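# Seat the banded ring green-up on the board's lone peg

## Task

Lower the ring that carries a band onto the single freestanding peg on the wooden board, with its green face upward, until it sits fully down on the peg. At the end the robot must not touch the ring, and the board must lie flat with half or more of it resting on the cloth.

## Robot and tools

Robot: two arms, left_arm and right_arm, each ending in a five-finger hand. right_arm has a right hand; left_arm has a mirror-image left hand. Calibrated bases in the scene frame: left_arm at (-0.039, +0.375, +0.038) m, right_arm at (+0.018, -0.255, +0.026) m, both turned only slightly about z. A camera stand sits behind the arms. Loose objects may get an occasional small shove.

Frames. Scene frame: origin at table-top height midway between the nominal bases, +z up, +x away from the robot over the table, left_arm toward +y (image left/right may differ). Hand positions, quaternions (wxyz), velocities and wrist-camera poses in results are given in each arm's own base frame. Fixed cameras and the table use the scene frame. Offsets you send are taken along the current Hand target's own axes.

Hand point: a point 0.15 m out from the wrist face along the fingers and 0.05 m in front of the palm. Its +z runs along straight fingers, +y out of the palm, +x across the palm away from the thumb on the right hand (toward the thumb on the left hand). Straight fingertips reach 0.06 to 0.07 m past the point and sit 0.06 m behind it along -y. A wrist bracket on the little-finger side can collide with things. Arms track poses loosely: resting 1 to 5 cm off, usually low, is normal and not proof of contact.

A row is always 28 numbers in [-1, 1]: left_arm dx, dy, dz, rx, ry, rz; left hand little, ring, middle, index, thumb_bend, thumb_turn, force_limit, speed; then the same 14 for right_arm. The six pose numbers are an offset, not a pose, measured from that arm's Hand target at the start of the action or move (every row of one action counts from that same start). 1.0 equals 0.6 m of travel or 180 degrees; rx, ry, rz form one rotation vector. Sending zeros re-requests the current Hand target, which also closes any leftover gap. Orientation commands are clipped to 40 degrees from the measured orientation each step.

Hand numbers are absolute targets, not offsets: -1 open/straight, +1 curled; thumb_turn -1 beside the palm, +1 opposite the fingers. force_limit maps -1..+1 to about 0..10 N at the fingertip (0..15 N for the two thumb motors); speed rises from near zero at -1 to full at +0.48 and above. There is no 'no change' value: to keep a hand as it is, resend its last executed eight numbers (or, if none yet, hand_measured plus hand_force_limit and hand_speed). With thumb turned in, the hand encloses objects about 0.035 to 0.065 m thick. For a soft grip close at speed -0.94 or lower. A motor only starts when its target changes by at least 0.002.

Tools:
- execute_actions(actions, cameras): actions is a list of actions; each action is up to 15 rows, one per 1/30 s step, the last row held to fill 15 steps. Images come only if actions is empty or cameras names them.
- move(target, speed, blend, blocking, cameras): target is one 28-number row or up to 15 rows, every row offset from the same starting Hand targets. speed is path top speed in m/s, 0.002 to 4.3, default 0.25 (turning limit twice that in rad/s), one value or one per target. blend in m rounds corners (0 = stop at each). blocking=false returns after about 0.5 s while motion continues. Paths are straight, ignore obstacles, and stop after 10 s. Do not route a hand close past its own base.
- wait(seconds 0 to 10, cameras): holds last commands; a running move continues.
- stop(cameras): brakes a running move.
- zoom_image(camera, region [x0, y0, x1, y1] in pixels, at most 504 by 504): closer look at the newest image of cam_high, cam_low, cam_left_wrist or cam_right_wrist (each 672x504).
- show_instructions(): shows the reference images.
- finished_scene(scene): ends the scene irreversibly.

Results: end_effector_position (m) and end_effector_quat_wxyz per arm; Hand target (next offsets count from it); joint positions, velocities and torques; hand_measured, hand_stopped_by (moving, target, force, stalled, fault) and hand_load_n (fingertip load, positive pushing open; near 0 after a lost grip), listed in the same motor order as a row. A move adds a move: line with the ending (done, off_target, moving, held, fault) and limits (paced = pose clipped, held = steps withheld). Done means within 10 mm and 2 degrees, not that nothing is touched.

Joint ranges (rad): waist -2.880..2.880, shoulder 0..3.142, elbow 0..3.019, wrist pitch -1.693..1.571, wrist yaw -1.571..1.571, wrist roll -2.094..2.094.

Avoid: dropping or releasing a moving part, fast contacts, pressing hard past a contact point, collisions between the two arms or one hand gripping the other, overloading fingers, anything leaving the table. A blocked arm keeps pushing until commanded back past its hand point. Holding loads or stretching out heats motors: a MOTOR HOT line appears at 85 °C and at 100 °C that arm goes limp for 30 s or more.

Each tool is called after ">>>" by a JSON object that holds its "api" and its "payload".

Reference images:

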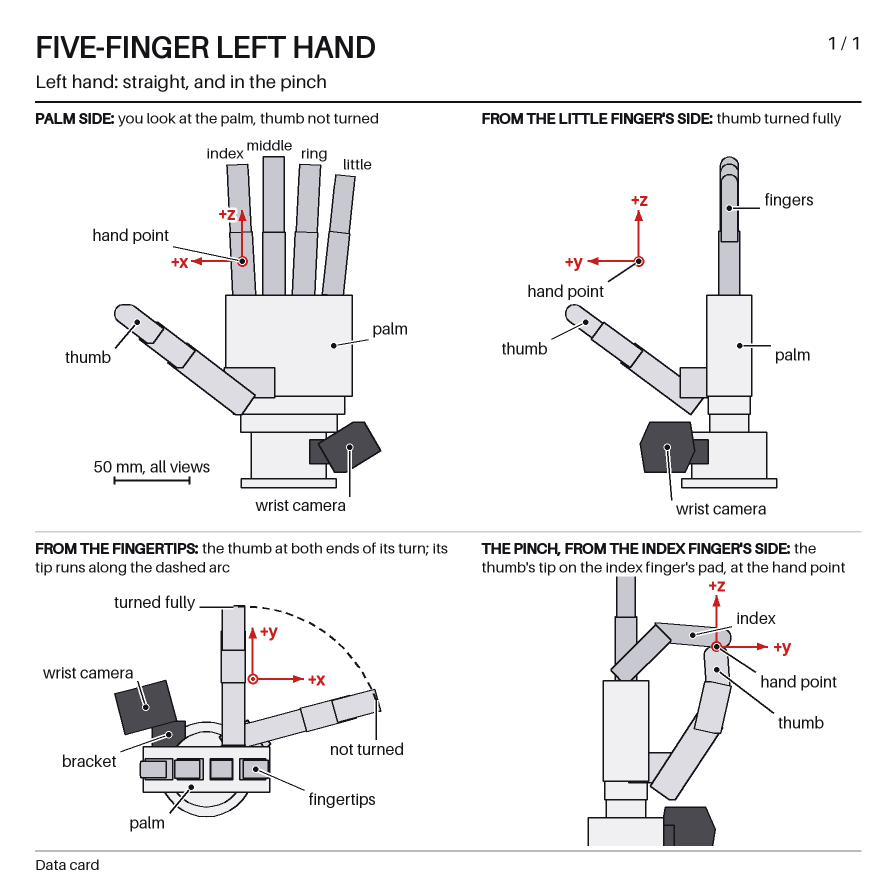

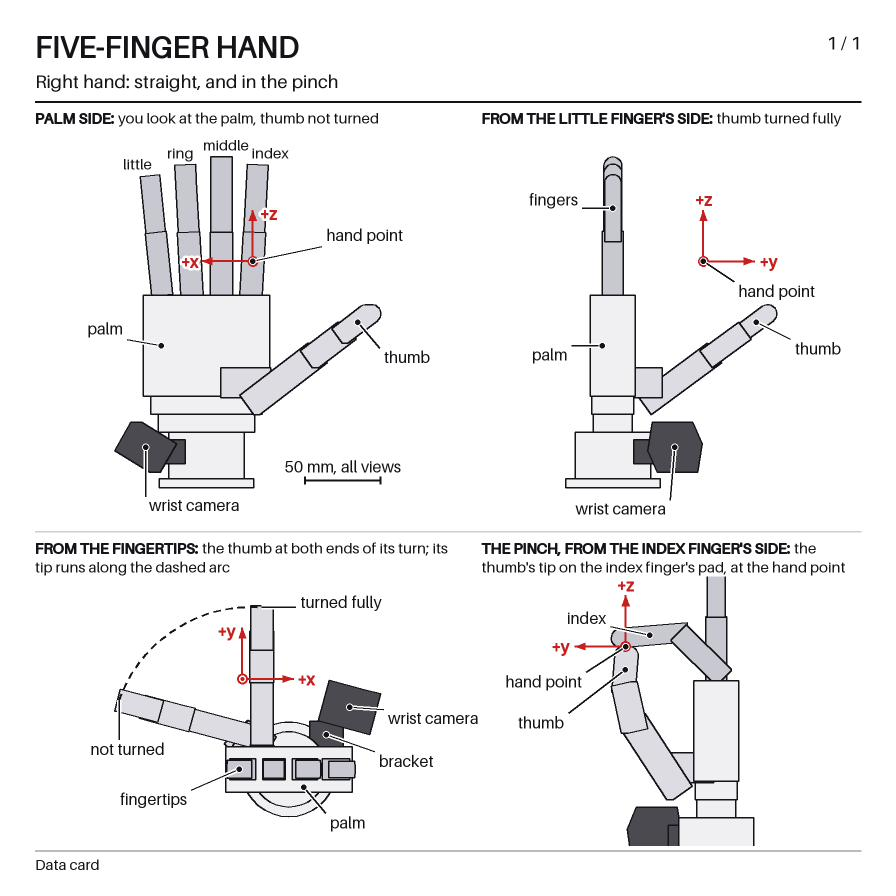

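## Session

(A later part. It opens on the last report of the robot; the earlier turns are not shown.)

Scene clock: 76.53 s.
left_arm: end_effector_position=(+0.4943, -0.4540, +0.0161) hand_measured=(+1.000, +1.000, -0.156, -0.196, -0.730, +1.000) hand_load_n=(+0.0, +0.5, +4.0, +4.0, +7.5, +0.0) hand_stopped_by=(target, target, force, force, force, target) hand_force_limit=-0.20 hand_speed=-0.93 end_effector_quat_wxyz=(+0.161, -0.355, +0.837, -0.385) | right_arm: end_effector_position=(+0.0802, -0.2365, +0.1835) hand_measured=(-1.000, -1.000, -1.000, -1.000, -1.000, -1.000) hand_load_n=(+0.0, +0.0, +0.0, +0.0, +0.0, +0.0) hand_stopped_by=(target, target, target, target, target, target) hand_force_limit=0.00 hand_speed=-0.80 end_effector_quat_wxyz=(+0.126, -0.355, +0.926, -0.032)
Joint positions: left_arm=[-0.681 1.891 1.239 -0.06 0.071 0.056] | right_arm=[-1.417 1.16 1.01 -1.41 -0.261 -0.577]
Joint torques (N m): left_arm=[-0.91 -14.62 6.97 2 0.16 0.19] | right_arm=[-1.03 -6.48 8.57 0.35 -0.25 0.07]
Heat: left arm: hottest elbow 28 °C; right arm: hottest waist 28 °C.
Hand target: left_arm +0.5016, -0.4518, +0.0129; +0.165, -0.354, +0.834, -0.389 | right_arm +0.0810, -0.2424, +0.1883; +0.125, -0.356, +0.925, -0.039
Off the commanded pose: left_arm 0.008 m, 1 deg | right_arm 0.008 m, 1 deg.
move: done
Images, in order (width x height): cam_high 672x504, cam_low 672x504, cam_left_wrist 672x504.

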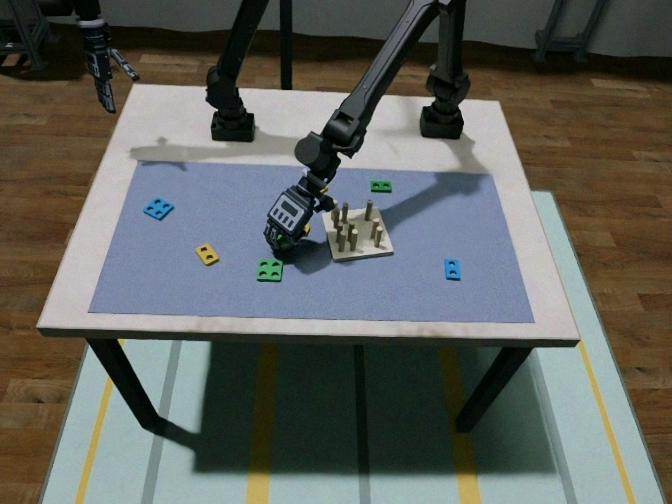

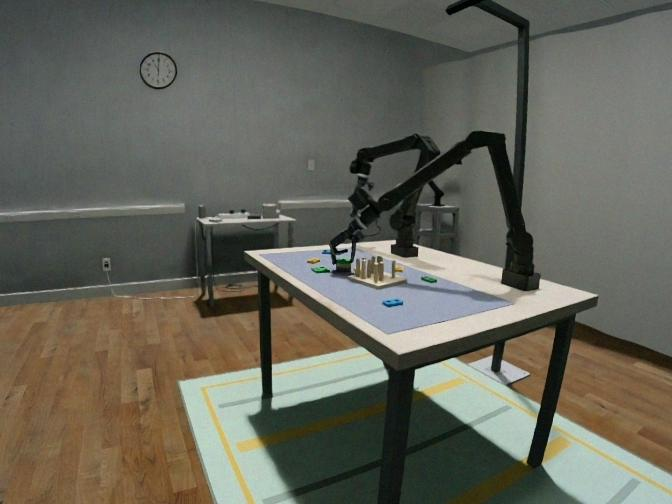

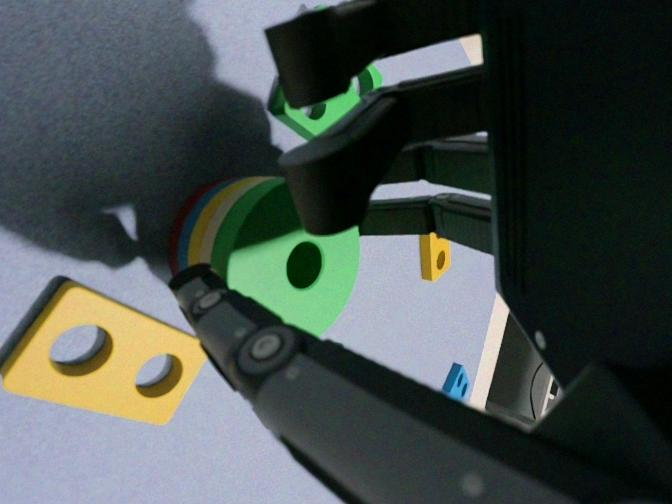

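>>> {"api": "move", "payload": {"target": [[0,-0.1915,-0.1607,0,0,0,1,1,0.3,0.3,-0.55,1,-0.2,-0.93,0,0,0,0,0,0,-1,-1,-1,-1,-1,-1,0,-0.8],[-0.1471,0.0231,-0.3828,0,-0.0511,-0.0429,1,1,0.3,0.3,-0.55,1,-0.2,-0.93,0,0,0,0,0,0,-1,-1,-1,-1,-1,-1,0,-0.8]], "speed": 0.12, "blend": [0.02,0], "cameras": ["cam_high","cam_low","cam_left_wrist"]}}

>>> {"api": "zoom_image", "payload": {"camera": "cam_high", "region": [320, 160, 420, 260]}}

>>> {"api": "zoom_image", "payload": {"camera": "cam_low", "region": [340, 210, 420, 290]}}

Scene clock: 87.97 s.
left_arm: end_effector_position=(+0.4223, -0.2616, +0.1376) hand_measured=(+1.000, +1.000, -0.156, -0.196, -0.730, +1.000) hand_load_n=(+0.0, +0.0, +4.0, +4.0, +7.5, +0.0) hand_stopped_by=(target, target, force, force, force, target) hand_force_limit=-0.20 hand_speed=-0.93 end_effector_quat_wxyz=(+0.193, -0.443, +0.800, -0.355) | right_arm: end_effector_position=(+0.0802, -0.2365, +0.1835) hand_measured=(-1.000, -1.000, -1.000, -1.000, -1.000, -1.000) hand_load_n=(+0.0, -0.5, +0.0, +0.0, -0.5, +0.0) hand_stopped_by=(target, target, target, target, target, target) hand_force_limit=0.00 hand_speed=-0.80 end_effector_quat_wxyz=(+0.126, -0.355, +0.926, -0.032)
Joint positions: left_arm=[-0.471 1.31 0.903 -0.334 0.071 0.057] | right_arm=[-1.417 1.16 1.01 -1.41 -0.261 -0.577]
Joint torques (N m): left_arm=[-0.91 -9.52 8.1 2.02 0.18 0.18] | right_arm=[-1.03 -6.36 8.55 0.38 -0.25 0.07]
Motor temperatures (°C): left_arm=[25 24 28 24 23 22] | right_arm=[28 23 29 22 24 23]
Heat: left arm: hottest elbow 28 °C; right arm: hottest elbow 29 °C.
Hand target: left_arm +0.4301, -0.2600, +0.1502; +0.205, -0.439, +0.793, -0.370 | right_arm +0.0810, -0.2424, +0.1883; +0.125, -0.356, +0.925, -0.039
Off the commanded pose: left_arm 0.015 m, 2 deg | right_arm 0.008 m, 1 deg.
move: off_target (left_arm)
Images, in order (width x height): cam_high 672x504, cam_low 672x504, cam_left_wrist 672x504.

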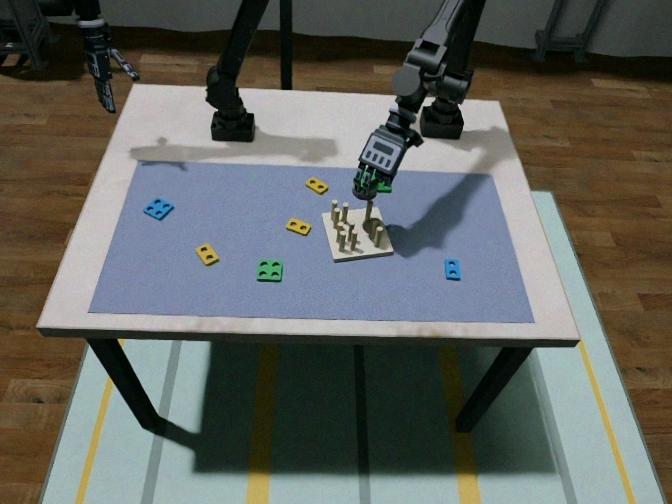

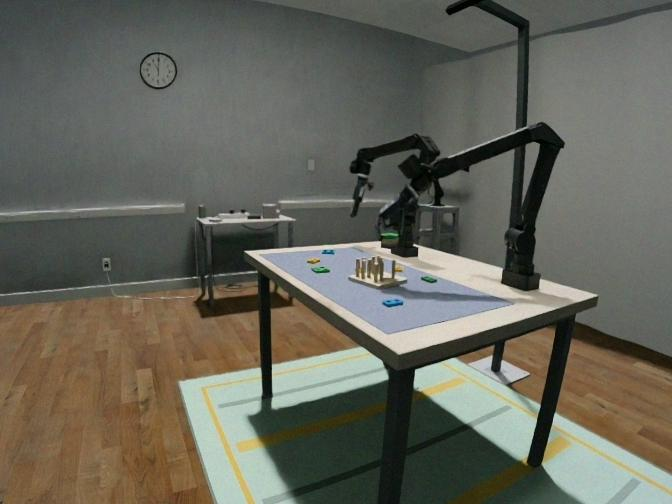

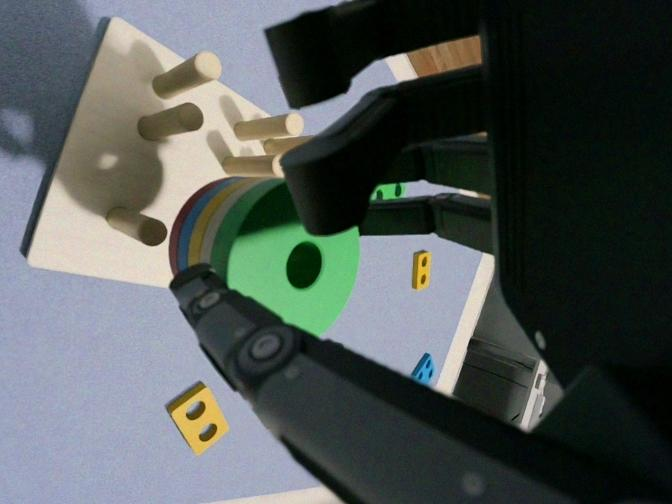

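Scaled by 5.040 from the camera's 672x504 image, which has a finer 960x720 frame.

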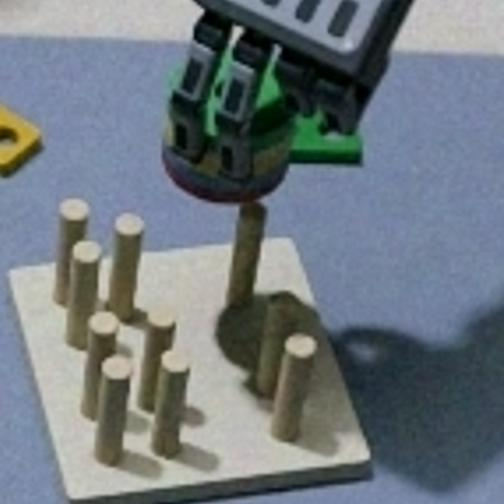

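Scaled by 6.300 from the camera's 672x504 image, which has a finer 960x720 frame.

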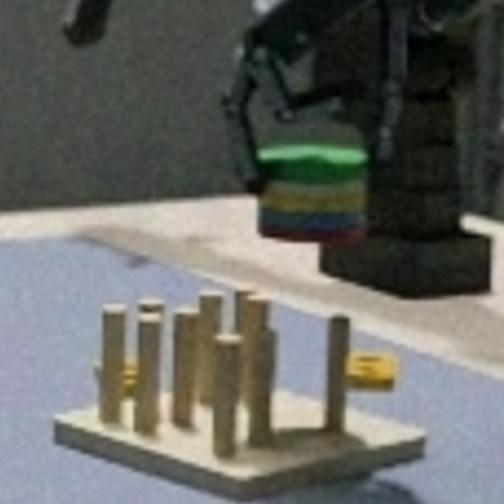

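>>> {"api": "move", "payload": {"target": [-0.0102,0.0800,0.0272,0,0,0,1,1,0.3,0.3,-0.55,1,-0.2,-0.93,0,0,0,0,0,0,-1,-1,-1,-1,-1,-1,0,-0.8], "speed": 0.08, "cameras": ["cam_high","cam_low","cam_left_wrist"]}}

>>> {"api": "zoom_image", "payload": {"camera": "cam_high", "region": [340, 170, 400, 230]}}

>>> {"api": "zoom_image", "payload": {"camera": "cam_low", "region": [370, 230, 415, 285]}}

Scene clock: 95.73 s.
left_arm: end_effector_position=(+0.4084, -0.2467, +0.0969) hand_measured=(+1.000, +1.000, -0.156, -0.196, -0.730, +1.000) hand_load_n=(+0.0, +0.0, +4.0, +4.0, +7.5, +0.0) hand_stopped_by=(target, target, force, force, force, target) hand_force_limit=-0.20 hand_speed=-0.93 end_effector_quat_wxyz=(+0.196, -0.441, +0.799, -0.360) | right_arm: end_effector_position=(+0.0802, -0.2365, +0.1835) hand_measured=(-1.000, -1.000, -1.000, -1.000, -1.000, -1.000) hand_load_n=(+0.0, +0.0, +0.0, +0.0, +0.0, +0.0) hand_stopped_by=(target, target, target, target, target, target) hand_force_limit=0.00 hand_speed=-0.80 end_effector_quat_wxyz=(+0.126, -0.355, +0.926, -0.032)
Joint positions: left_arm=[-0.452 1.31 0.778 -0.198 0.087 0.071] | right_arm=[-1.417 1.16 1.01 -1.41 -0.261 -0.577]
Joint torques (N m): left_arm=[-0.73 -7.65 7.77 2.07 0.19 0.18] | right_arm=[-0.91 -6.42 8.55 0.36 -0.25 0.07]
Heat: left arm: hottest elbow 28 °C; right arm: hottest elbow 29 °C.
Hand target: left_arm +0.4178, -0.2450, +0.1028; +0.205, -0.439, +0.793, -0.370 | right_arm +0.0810, -0.2424, +0.1883; +0.125, -0.356, +0.925, -0.039
Off the commanded pose: left_arm 0.011 m, 2 deg | right_arm 0.008 m, 1 deg.
move: off_target (left_arm)
Images, in order (width x height): cam_high 672x504, cam_low 672x504, cam_left_wrist 672x504.

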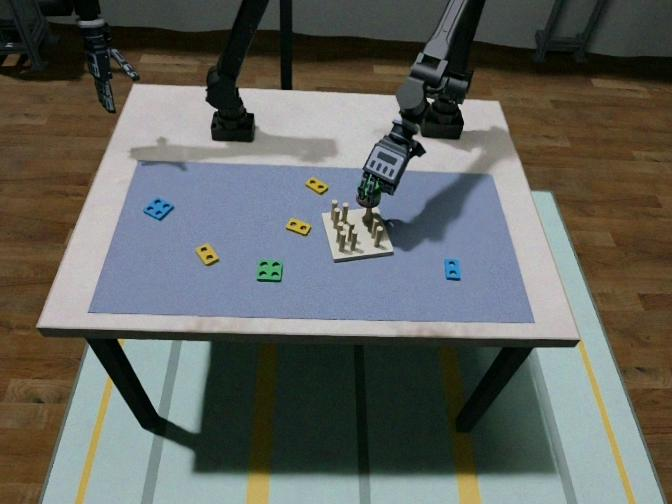

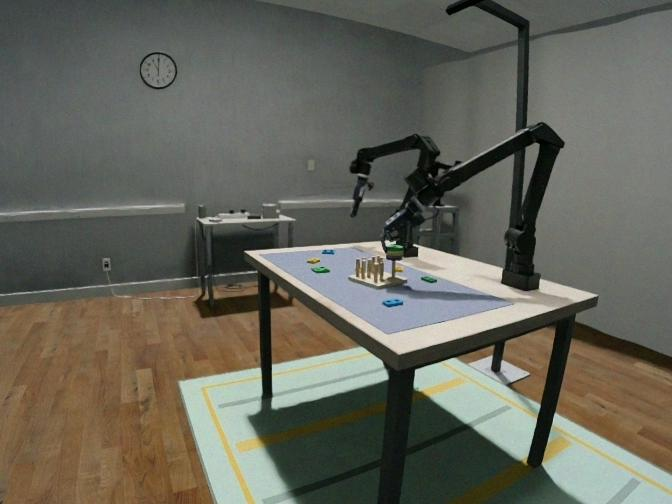

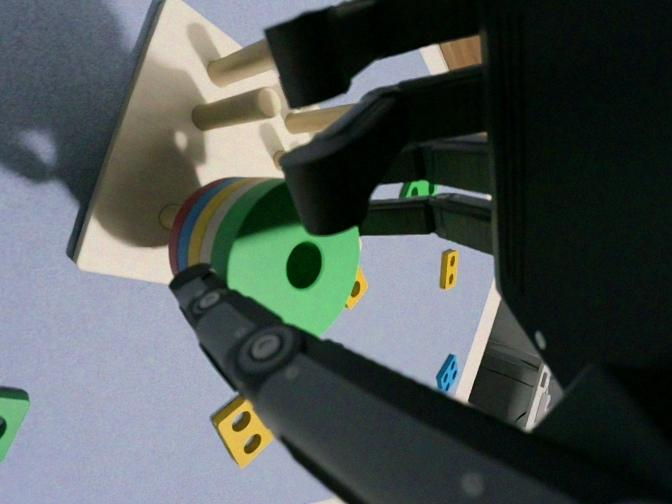

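Scaled by 8.400 from the camera's 672x504 image, which has a finer 960x720 frame.

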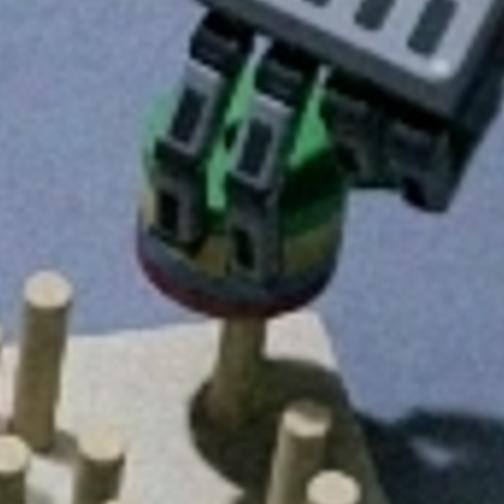

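Scaled by 9.164 from the camera's 672x504 image, which has a finer 960x720 frame.

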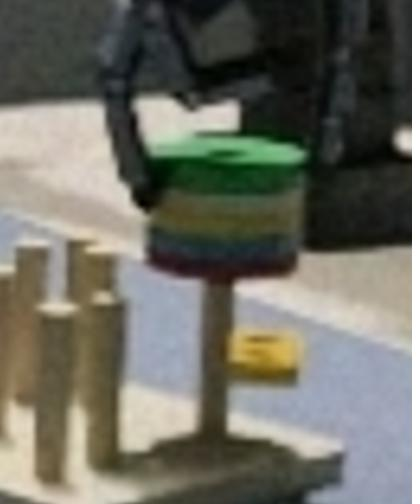

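>>> {"api": "zoom_image", "payload": {"camera": "cam_high", "region": [350, 185, 390, 225]}}

Scaled by 12.600 from the camera's 672x504 image, which has a finer 960x720 frame.

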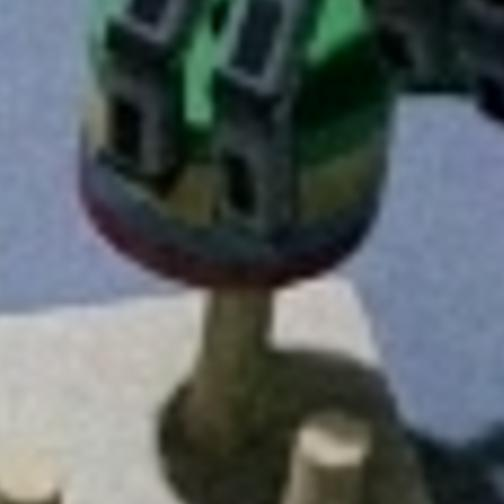

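>>> {"api": "move", "payload": {"target": [-0.0081,0.0139,0.0089,0,0,0,1,1,0.3,0.3,-0.55,1,-0.2,-0.93,0,0,0,0,0,0,-1,-1,-1,-1,-1,-1,0,-0.8], "speed": 0.03, "cameras": ["cam_high","cam_low"]}}

>>> {"api": "zoom_image", "payload": {"camera": "cam_high", "region": [350, 185, 390, 225]}}

>>> {"api": "zoom_image", "payload": {"camera": "cam_low", "region": [375, 240, 410, 285]}}

Scene clock: 108.33 s.
left_arm: end_effector_position=(+0.4115, -0.2437, +0.0939) hand_measured=(+1.000, +1.000, -0.156, -0.196, -0.730, +1.000) hand_load_n=(+0.0, +0.0, +3.5, +4.0, +7.5, +0.5) hand_stopped_by=(target, target, force, force, force, target) hand_force_limit=-0.20 hand_speed=-0.93 end_effector_quat_wxyz=(+0.199, -0.439, +0.796, -0.367) | right_arm: end_effector_position=(+0.0802, -0.2365, +0.1835) hand_measured=(-1.000, -1.000, -1.000, -1.000, -1.000, -1.000) hand_load_n=(+0.0, +0.0, +0.0, +0.0, +0.0, +0.0) hand_stopped_by=(target, target, target, target, target, target) hand_force_limit=0.00 hand_speed=-0.80 end_effector_quat_wxyz=(+0.126, -0.355, +0.926, -0.032)
Joint positions: left_arm=[-0.439 1.314 0.765 -0.166 0.098 0.078] | right_arm=[-1.417 1.16 1.01 -1.41 -0.261 -0.577]
Joint torques (N m): left_arm=[-0.67 -6.71 7.43 2.02 0.17 0.2] | right_arm=[-1.03 -6.42 8.55 0.35 -0.25 0.07]
Heat: left arm: hottest elbow 28 °C; right arm: hottest elbow 29 °C.
Hand target: left_arm +0.4192, -0.2403, +0.0930; +0.205, -0.439, +0.793, -0.370 | right_arm +0.0810, -0.2424, +0.1883; +0.125, -0.356, +0.925, -0.039
Off the commanded pose: left_arm 0.009 m, 1 deg | right_arm 0.008 m, 1 deg.
move: done
Images, in order (width x height): cam_high 672x504, cam_low 672x504.

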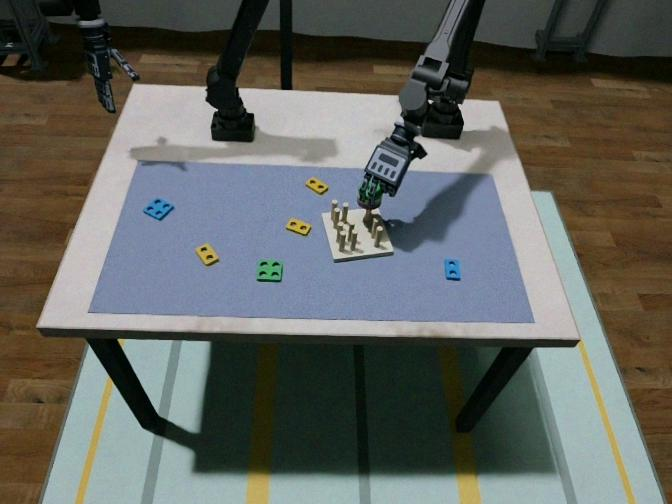

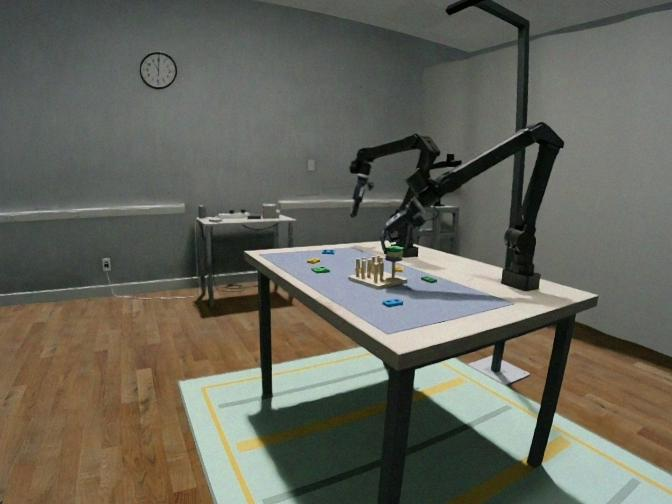

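Scaled by 12.600 from the camera's 672x504 image, which has a finer 960x720 frame.

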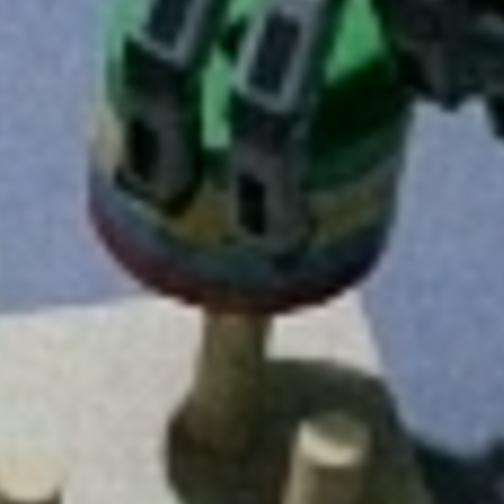

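Scaled by 11.200 from the camera's 672x504 image, which has a finer 960x720 frame.

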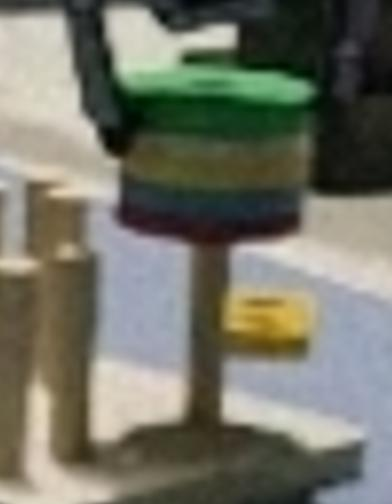

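>>> {"api": "move", "payload": {"target": [-0.0027,0.0179,0.0124,0,0,0,1,1,0.3,0.3,-0.55,1,-0.2,-0.93,0,0,0,0,0,0,-1,-1,-1,-1,-1,-1,0,-0.8], "speed": 0.03, "cameras": ["cam_high","cam_low"]}}

>>> {"api": "zoom_image", "payload": {"camera": "cam_high", "region": [350, 185, 390, 225]}}

>>> {"api": "zoom_image", "payload": {"camera": "cam_low", "region": [375, 240, 410, 285]}}

Scene clock: 116.50 s.
left_arm: end_effector_position=(+0.4164, -0.2443, +0.0910) hand_measured=(+1.000, +1.000, -0.156, -0.196, -0.730, +1.000) hand_load_n=(+0.0, +0.0, +1.5, +4.0, +5.5, -0.5) hand_stopped_by=(target, target, force, force, force, target) hand_force_limit=-0.20 hand_speed=-0.93 end_effector_quat_wxyz=(+0.205, -0.437, +0.791, -0.376) | right_arm: end_effector_position=(+0.0802, -0.2365, +0.1835) hand_measured=(-1.000, -1.000, -1.000, -1.000, -1.000, -1.000) hand_load_n=(+0.0, +0.0, +0.0, +0.0, +0.0, +0.0) hand_stopped_by=(target, target, target, target, target, target) hand_force_limit=0.00 hand_speed=-0.80 end_effector_quat_wxyz=(+0.126, -0.355, +0.926, -0.032)
Joint positions: left_arm=[-0.434 1.323 0.751 -0.117 0.103 0.078] | right_arm=[-1.417 1.16 1.01 -1.41 -0.261 -0.577]
Joint torques (N m): left_arm=[-0.62 -6.01 6.67 1.83 0.13 0.23] | right_arm=[-0.91 -6.48 8.57 0.38 -0.25 0.07]
Heat: left arm: hottest elbow 29 °C; right arm: hottest elbow 29 °C.
Hand target: left_arm +0.4191, -0.2382, +0.0800; +0.205, -0.439, +0.793, -0.370 | right_arm +0.0810, -0.2424, +0.1883; +0.125, -0.356, +0.925, -0.039
Off the commanded pose: left_arm 0.013 m, 1 deg | right_arm 0.008 m, 1 deg.
move: off_target (left_arm)
Images, in order (width x height): cam_high 672x504, cam_low 672x504.

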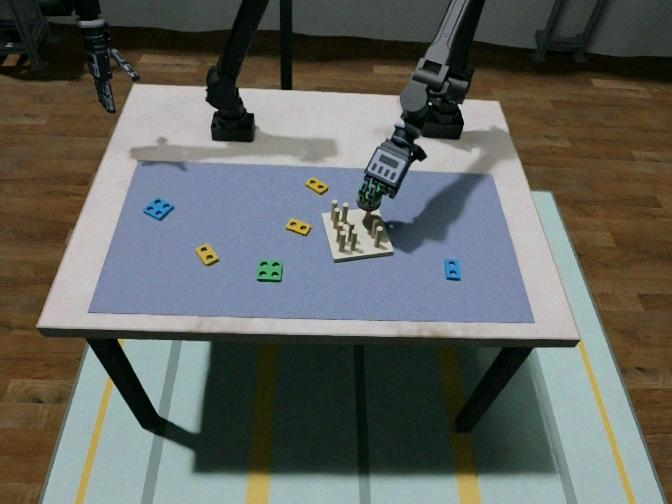

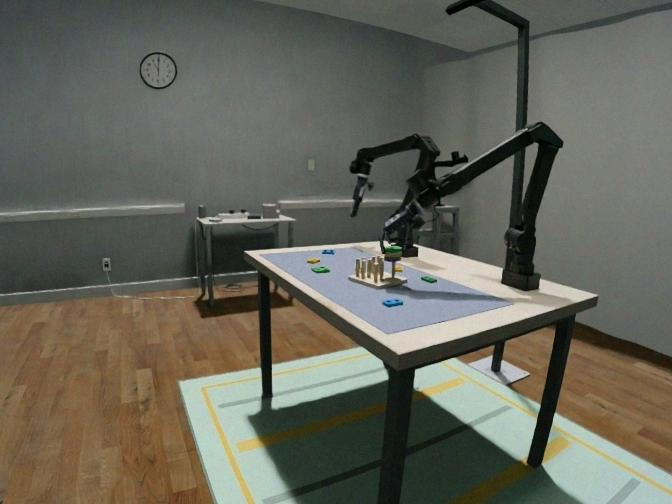

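Scaled by 12.600 from the camera's 672x504 image, which has a finer 960x720 frame.

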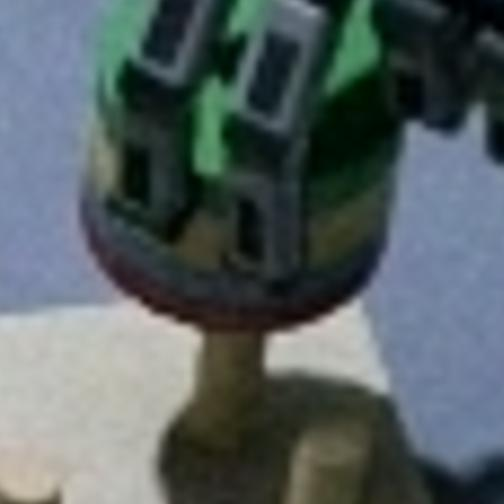

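Scaled by 11.200 from the camera's 672x504 image, which has a finer 960x720 frame.

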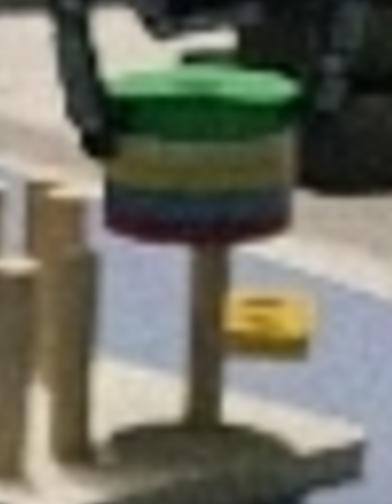

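>>> {"api": "move", "payload": {"target": [[0.0012,-0.0510,-0.0378,0,0,0,1,1,0.3,0.3,-0.55,1,-0.2,-0.93,0,0,0,0,0,0,-1,-1,-1,-1,-1,-1,0,-0.8],[0.0012,-0.0357,-0.0250,0,0,0,1,1,0.3,0.3,-0.55,1,-0.2,-0.93,0,0,0,0,0,0,-1,-1,-1,-1,-1,-1,0,-0.8]], "speed": 0.04, "cameras": ["cam_high","cam_low","cam_left_wrist"]}}

>>> {"api": "zoom_image", "payload": {"camera": "cam_high", "region": [350, 180, 390, 225]}}

>>> {"api": "zoom_image", "payload": {"camera": "cam_low", "region": [375, 235, 410, 285]}}

Scene clock: 124.03 s.
left_arm: end_effector_position=(+0.4018, -0.2373, +0.0902) hand_measured=(+1.000, +1.000, -0.156, -0.196, -0.730, +1.000) hand_load_n=(+0.0, +0.0, +1.5, +4.5, +5.5, -0.5) hand_stopped_by=(target, target, force, force, force, target) hand_force_limit=-0.20 hand_speed=-0.93 end_effector_quat_wxyz=(+0.189, -0.444, +0.802, -0.353) | right_arm: end_effector_position=(+0.0802, -0.2365, +0.1835) hand_measured=(-1.000, -1.000, -1.000, -1.000, -1.000, -1.000) hand_load_n=(+0.0, +0.0, +0.0, +0.0, +0.0, +0.0) hand_stopped_by=(target, target, target, target, target, target) hand_force_limit=0.00 hand_speed=-0.80 end_effector_quat_wxyz=(+0.126, -0.355, +0.926, -0.032)
Joint positions: left_arm=[-0.434 1.301 0.759 -0.209 0.103 0.081] | right_arm=[-1.417 1.16 1.01 -1.41 -0.261 -0.577]
Joint torques (N m): left_arm=[-0.91 -7.18 9.73 1.99 0.06 0.18] | right_arm=[-1.03 -6.42 8.57 0.35 -0.26 0.07]
Heat: left arm: hottest elbow 29 °C; right arm: hottest elbow 29 °C.
Hand target: left_arm +0.4206, -0.2400, +0.1060; +0.205, -0.439, +0.793, -0.370 | right_arm +0.0810, -0.2424, +0.1883; +0.125, -0.356, +0.925, -0.039
Off the commanded pose: left_arm 0.025 m, 3 deg | right_arm 0.008 m, 1 deg.
move: off_target (left_arm)
Images, in order (width x height): cam_high 672x504, cam_low 672x504, cam_left_wrist 672x504.

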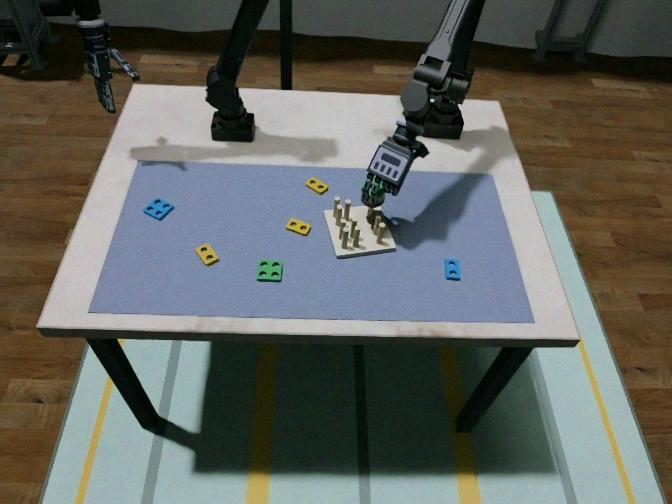

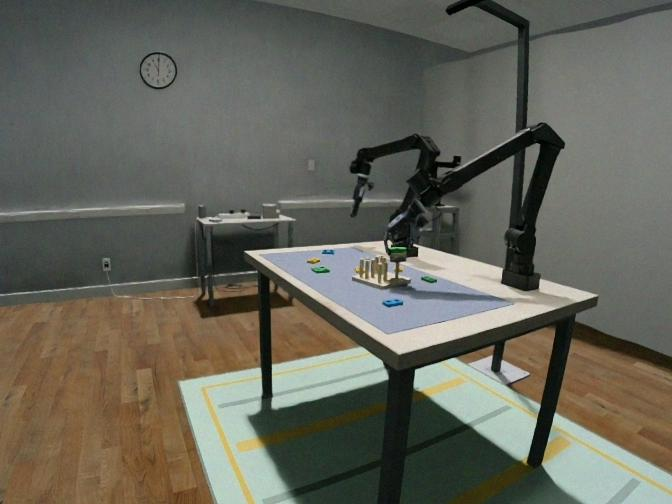

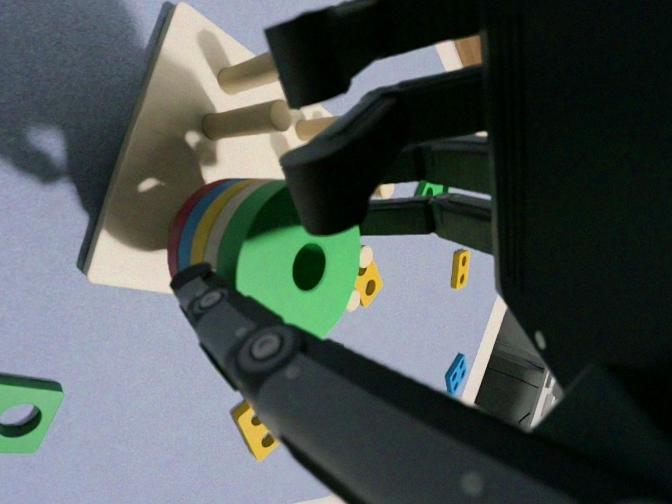

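Scaled by 11.200 from the camera's 672x504 image, which has a finer 960x720 frame.

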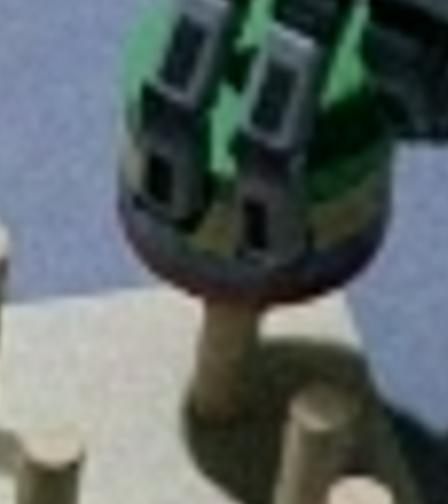

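Scaled by 10.080 from the camera's 672x504 image, which has a finer 960x720 frame.

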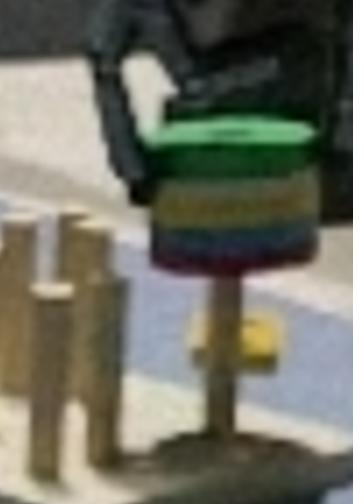

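>>> {"api": "move", "payload": {"target": [[0,-0.0212,-0.0370,0,0,0,1,1,0.3,0.3,-0.55,1,-0.2,-0.93,0,0,0,0,0,0,-1,-1,-1,-1,-1,-1,0,-0.8],[0,0.0120,-0.0092,0,0,0,1,1,0.3,0.3,-0.55,1,-0.2,-0.93,0,0,0,0,0,0,-1,-1,-1,-1,-1,-1,0,-0.8]], "speed": 0.06, "cameras": ["cam_high","cam_low","cam_left_wrist"]}}

>>> {"api": "zoom_image", "payload": {"camera": "cam_high", "region": [350, 180, 390, 225]}}

>>> {"api": "zoom_image", "payload": {"camera": "cam_low", "region": [375, 235, 410, 285]}}

Scene clock: 140.07 s.
left_arm: end_effector_position=(+0.4035, -0.2373, +0.1001) hand_measured=(+1.000, +1.000, -0.156, -0.196, -0.730, +1.000) hand_load_n=(+0.0, +0.0, +1.5, +4.0, +6.0, -0.5) hand_stopped_by=(target, target, force, force, force, target) hand_force_limit=-0.20 hand_speed=-0.93 end_effector_quat_wxyz=(+0.196, -0.440, +0.798, -0.362) | right_arm: end_effector_position=(+0.0802, -0.2365, +0.1835) hand_measured=(-1.000, -1.000, -1.000, -1.000, -1.000, -1.000) hand_load_n=(+0.0, +0.0, +0.0, +0.0, +0.0, +0.0) hand_stopped_by=(target, target, target, target, target, target) hand_force_limit=0.00 hand_speed=-0.80 end_effector_quat_wxyz=(+0.126, -0.355, +0.926, -0.032)
Joint positions: left_arm=[-0.433 1.28 0.759 -0.206 0.103 0.083] | right_arm=[-1.417 1.16 1.01 -1.41 -0.261 -0.577]
Joint torques (N m): left_arm=[-0.79 -6.83 7.87 2.04 0.14 0.18] | right_arm=[-0.91 -6.36 8.57 0.38 -0.25 0.07]
Heat: left arm: hottest elbow 30 °C; right arm: hottest elbow 30 °C.
Hand target: left_arm +0.4130, -0.2354, +0.1040; +0.205, -0.439, +0.793, -0.370 | right_arm +0.0810, -0.2424, +0.1883; +0.125, -0.356, +0.925, -0.039
Off the commanded pose: left_arm 0.011 m, 1 deg | right_arm 0.008 m, 1 deg.
move: off_target (left_arm)
Images, in order (width x height): cam_high 672x504, cam_low 672x504, cam_left_wrist 672x504.

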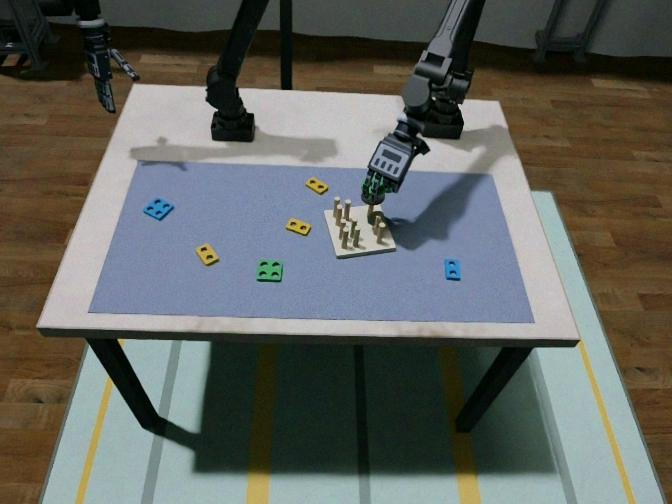

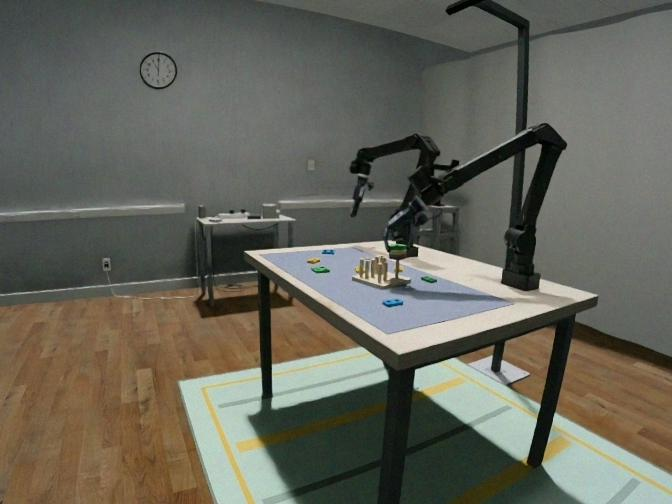

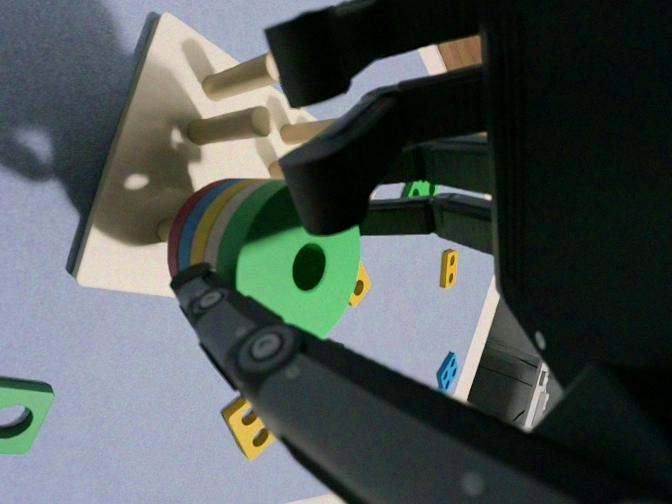

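Scaled by 11.200 from the camera's 672x504 image, which has a finer 960x720 frame.

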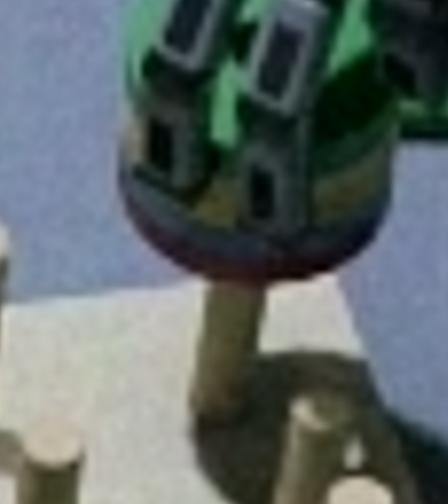

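Scaled by 10.080 from the camera's 672x504 image, which has a finer 960x720 frame.

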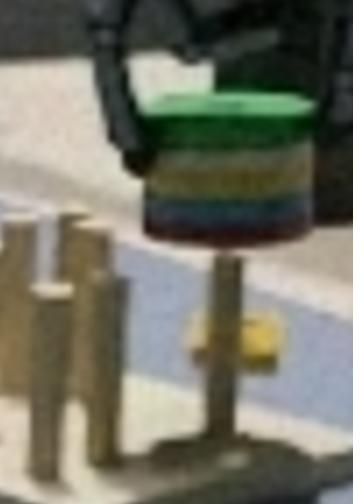

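>>> {"api": "zoom_image", "payload": {"camera": "cam_high", "region": [355, 190, 385, 220]}}

>>> {"api": "zoom_image", "payload": {"camera": "cam_high", "region": [320, 185, 400, 265]}}

Scaled by 16.800 from the camera's 672x504 image, which has a finer 960x720 frame.

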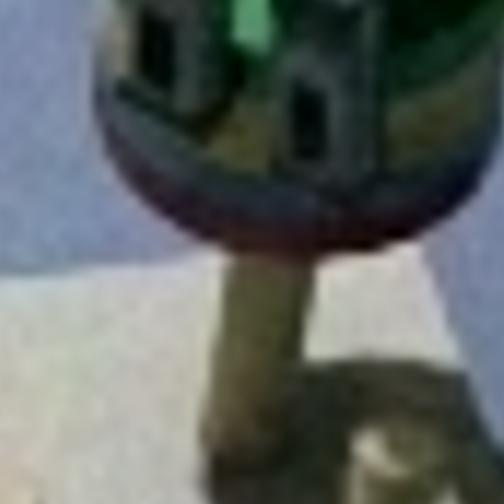

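Scaled by 6.300 from the camera's 672x504 image, which has a finer 960x720 frame.

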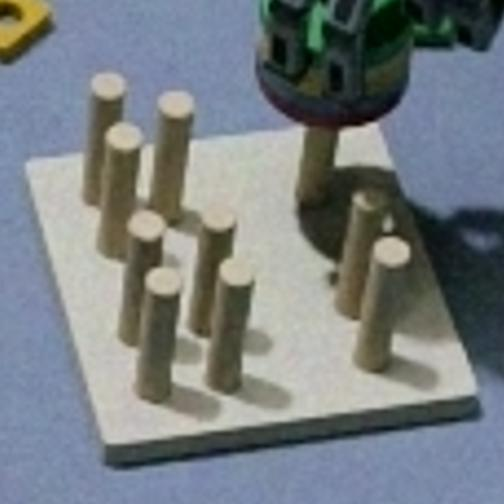

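>>> {"api": "move", "payload": {"target": [0,0.0089,0.0075,0,0,0,1,1,0.3,0.3,-0.55,1,-0.2,-0.93,0,0,0,0,0,0,-1,-1,-1,-1,-1,-1,0,-0.8], "speed": 0.03, "cameras": ["cam_high","cam_low"]}}

>>> {"api": "zoom_image", "payload": {"camera": "cam_high", "region": [355, 190, 385, 220]}}

>>> {"api": "zoom_image", "payload": {"camera": "cam_low", "region": [380, 245, 410, 280]}}

Scene clock: 151.23 s.
left_arm: end_effector_position=(+0.4040, -0.2375, +0.0939) hand_measured=(+1.000, +1.000, -0.156, -0.196, -0.730, +1.000) hand_load_n=(+0.0, +0.0, +2.0, +4.0, +5.5, -0.5) hand_stopped_by=(target, target, force, force, force, target) hand_force_limit=-0.20 hand_speed=-0.93 end_effector_quat_wxyz=(+0.197, -0.440, +0.798, -0.363) | right_arm: end_effector_position=(+0.0802, -0.2365, +0.1835) hand_measured=(-1.000, -1.000, -1.000, -1.000, -1.000, -1.000) hand_load_n=(+0.0, +0.0, +0.0, +0.0, +0.0, +0.0) hand_stopped_by=(target, target, target, target, target, target) hand_force_limit=0.00 hand_speed=-0.80 end_effector_quat_wxyz=(+0.126, -0.355, +0.926, -0.032)
Joint positions: left_arm=[-0.433 1.291 0.749 -0.183 0.103 0.083] | right_arm=[-1.417 1.16 1.01 -1.41 -0.261 -0.577]
Joint torques (N m): left_arm=[-0.73 -6.89 7.72 2.03 0.15 0.18] | right_arm=[-1.03 -6.48 8.57 0.36 -0.25 0.07]
Heat: left arm: hottest elbow 30 °C; right arm: hottest elbow 30 °C.
Hand target: left_arm +0.4132, -0.2355, +0.0972; +0.205, -0.439, +0.793, -0.370 | right_arm +0.0810, -0.2424, +0.1883; +0.125, -0.356, +0.925, -0.039
Off the commanded pose: left_arm 0.010 m, 1 deg | right_arm 0.008 m, 1 deg.
move: done
Images, in order (width x height): cam_high 672x504, cam_low 672x504.

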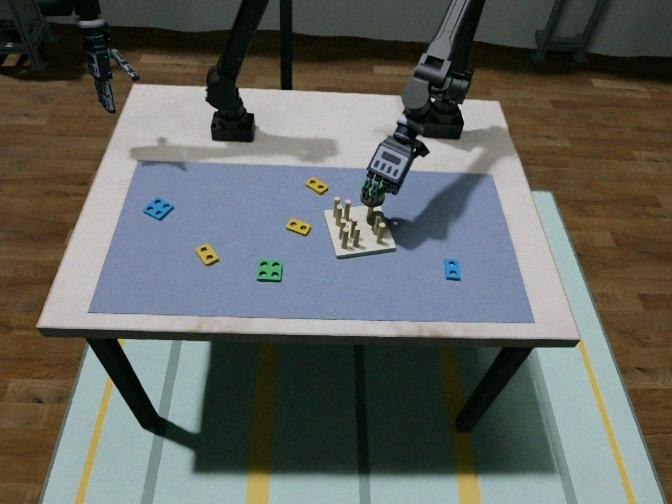

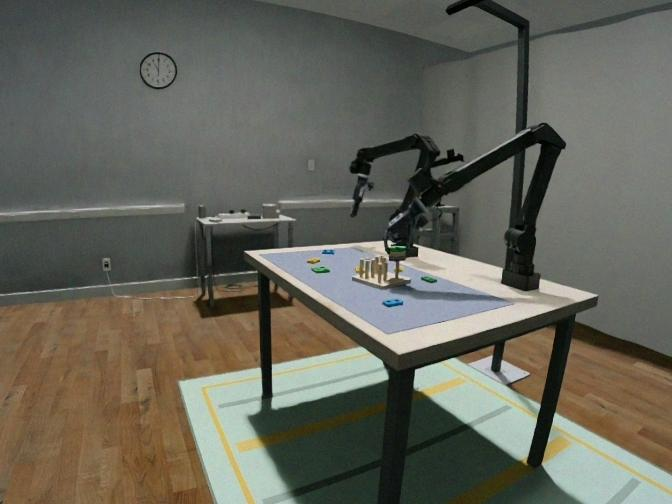

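Scaled by 16.800 from the camera's 672x504 image, which has a finer 960x720 frame.

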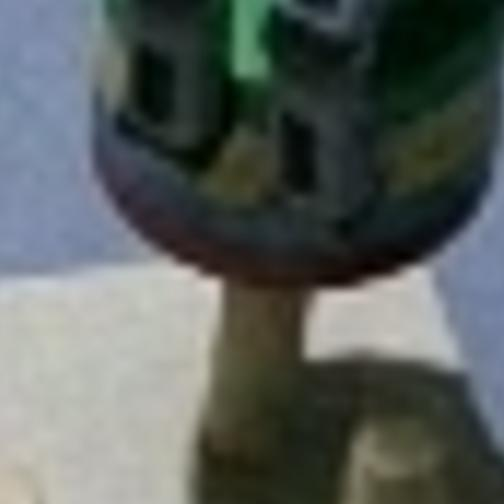

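Scaled by 14.400 from the camera's 672x504 image, which has a finer 960x720 frame.

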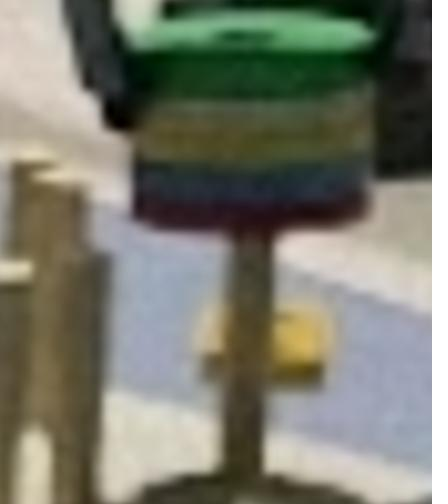

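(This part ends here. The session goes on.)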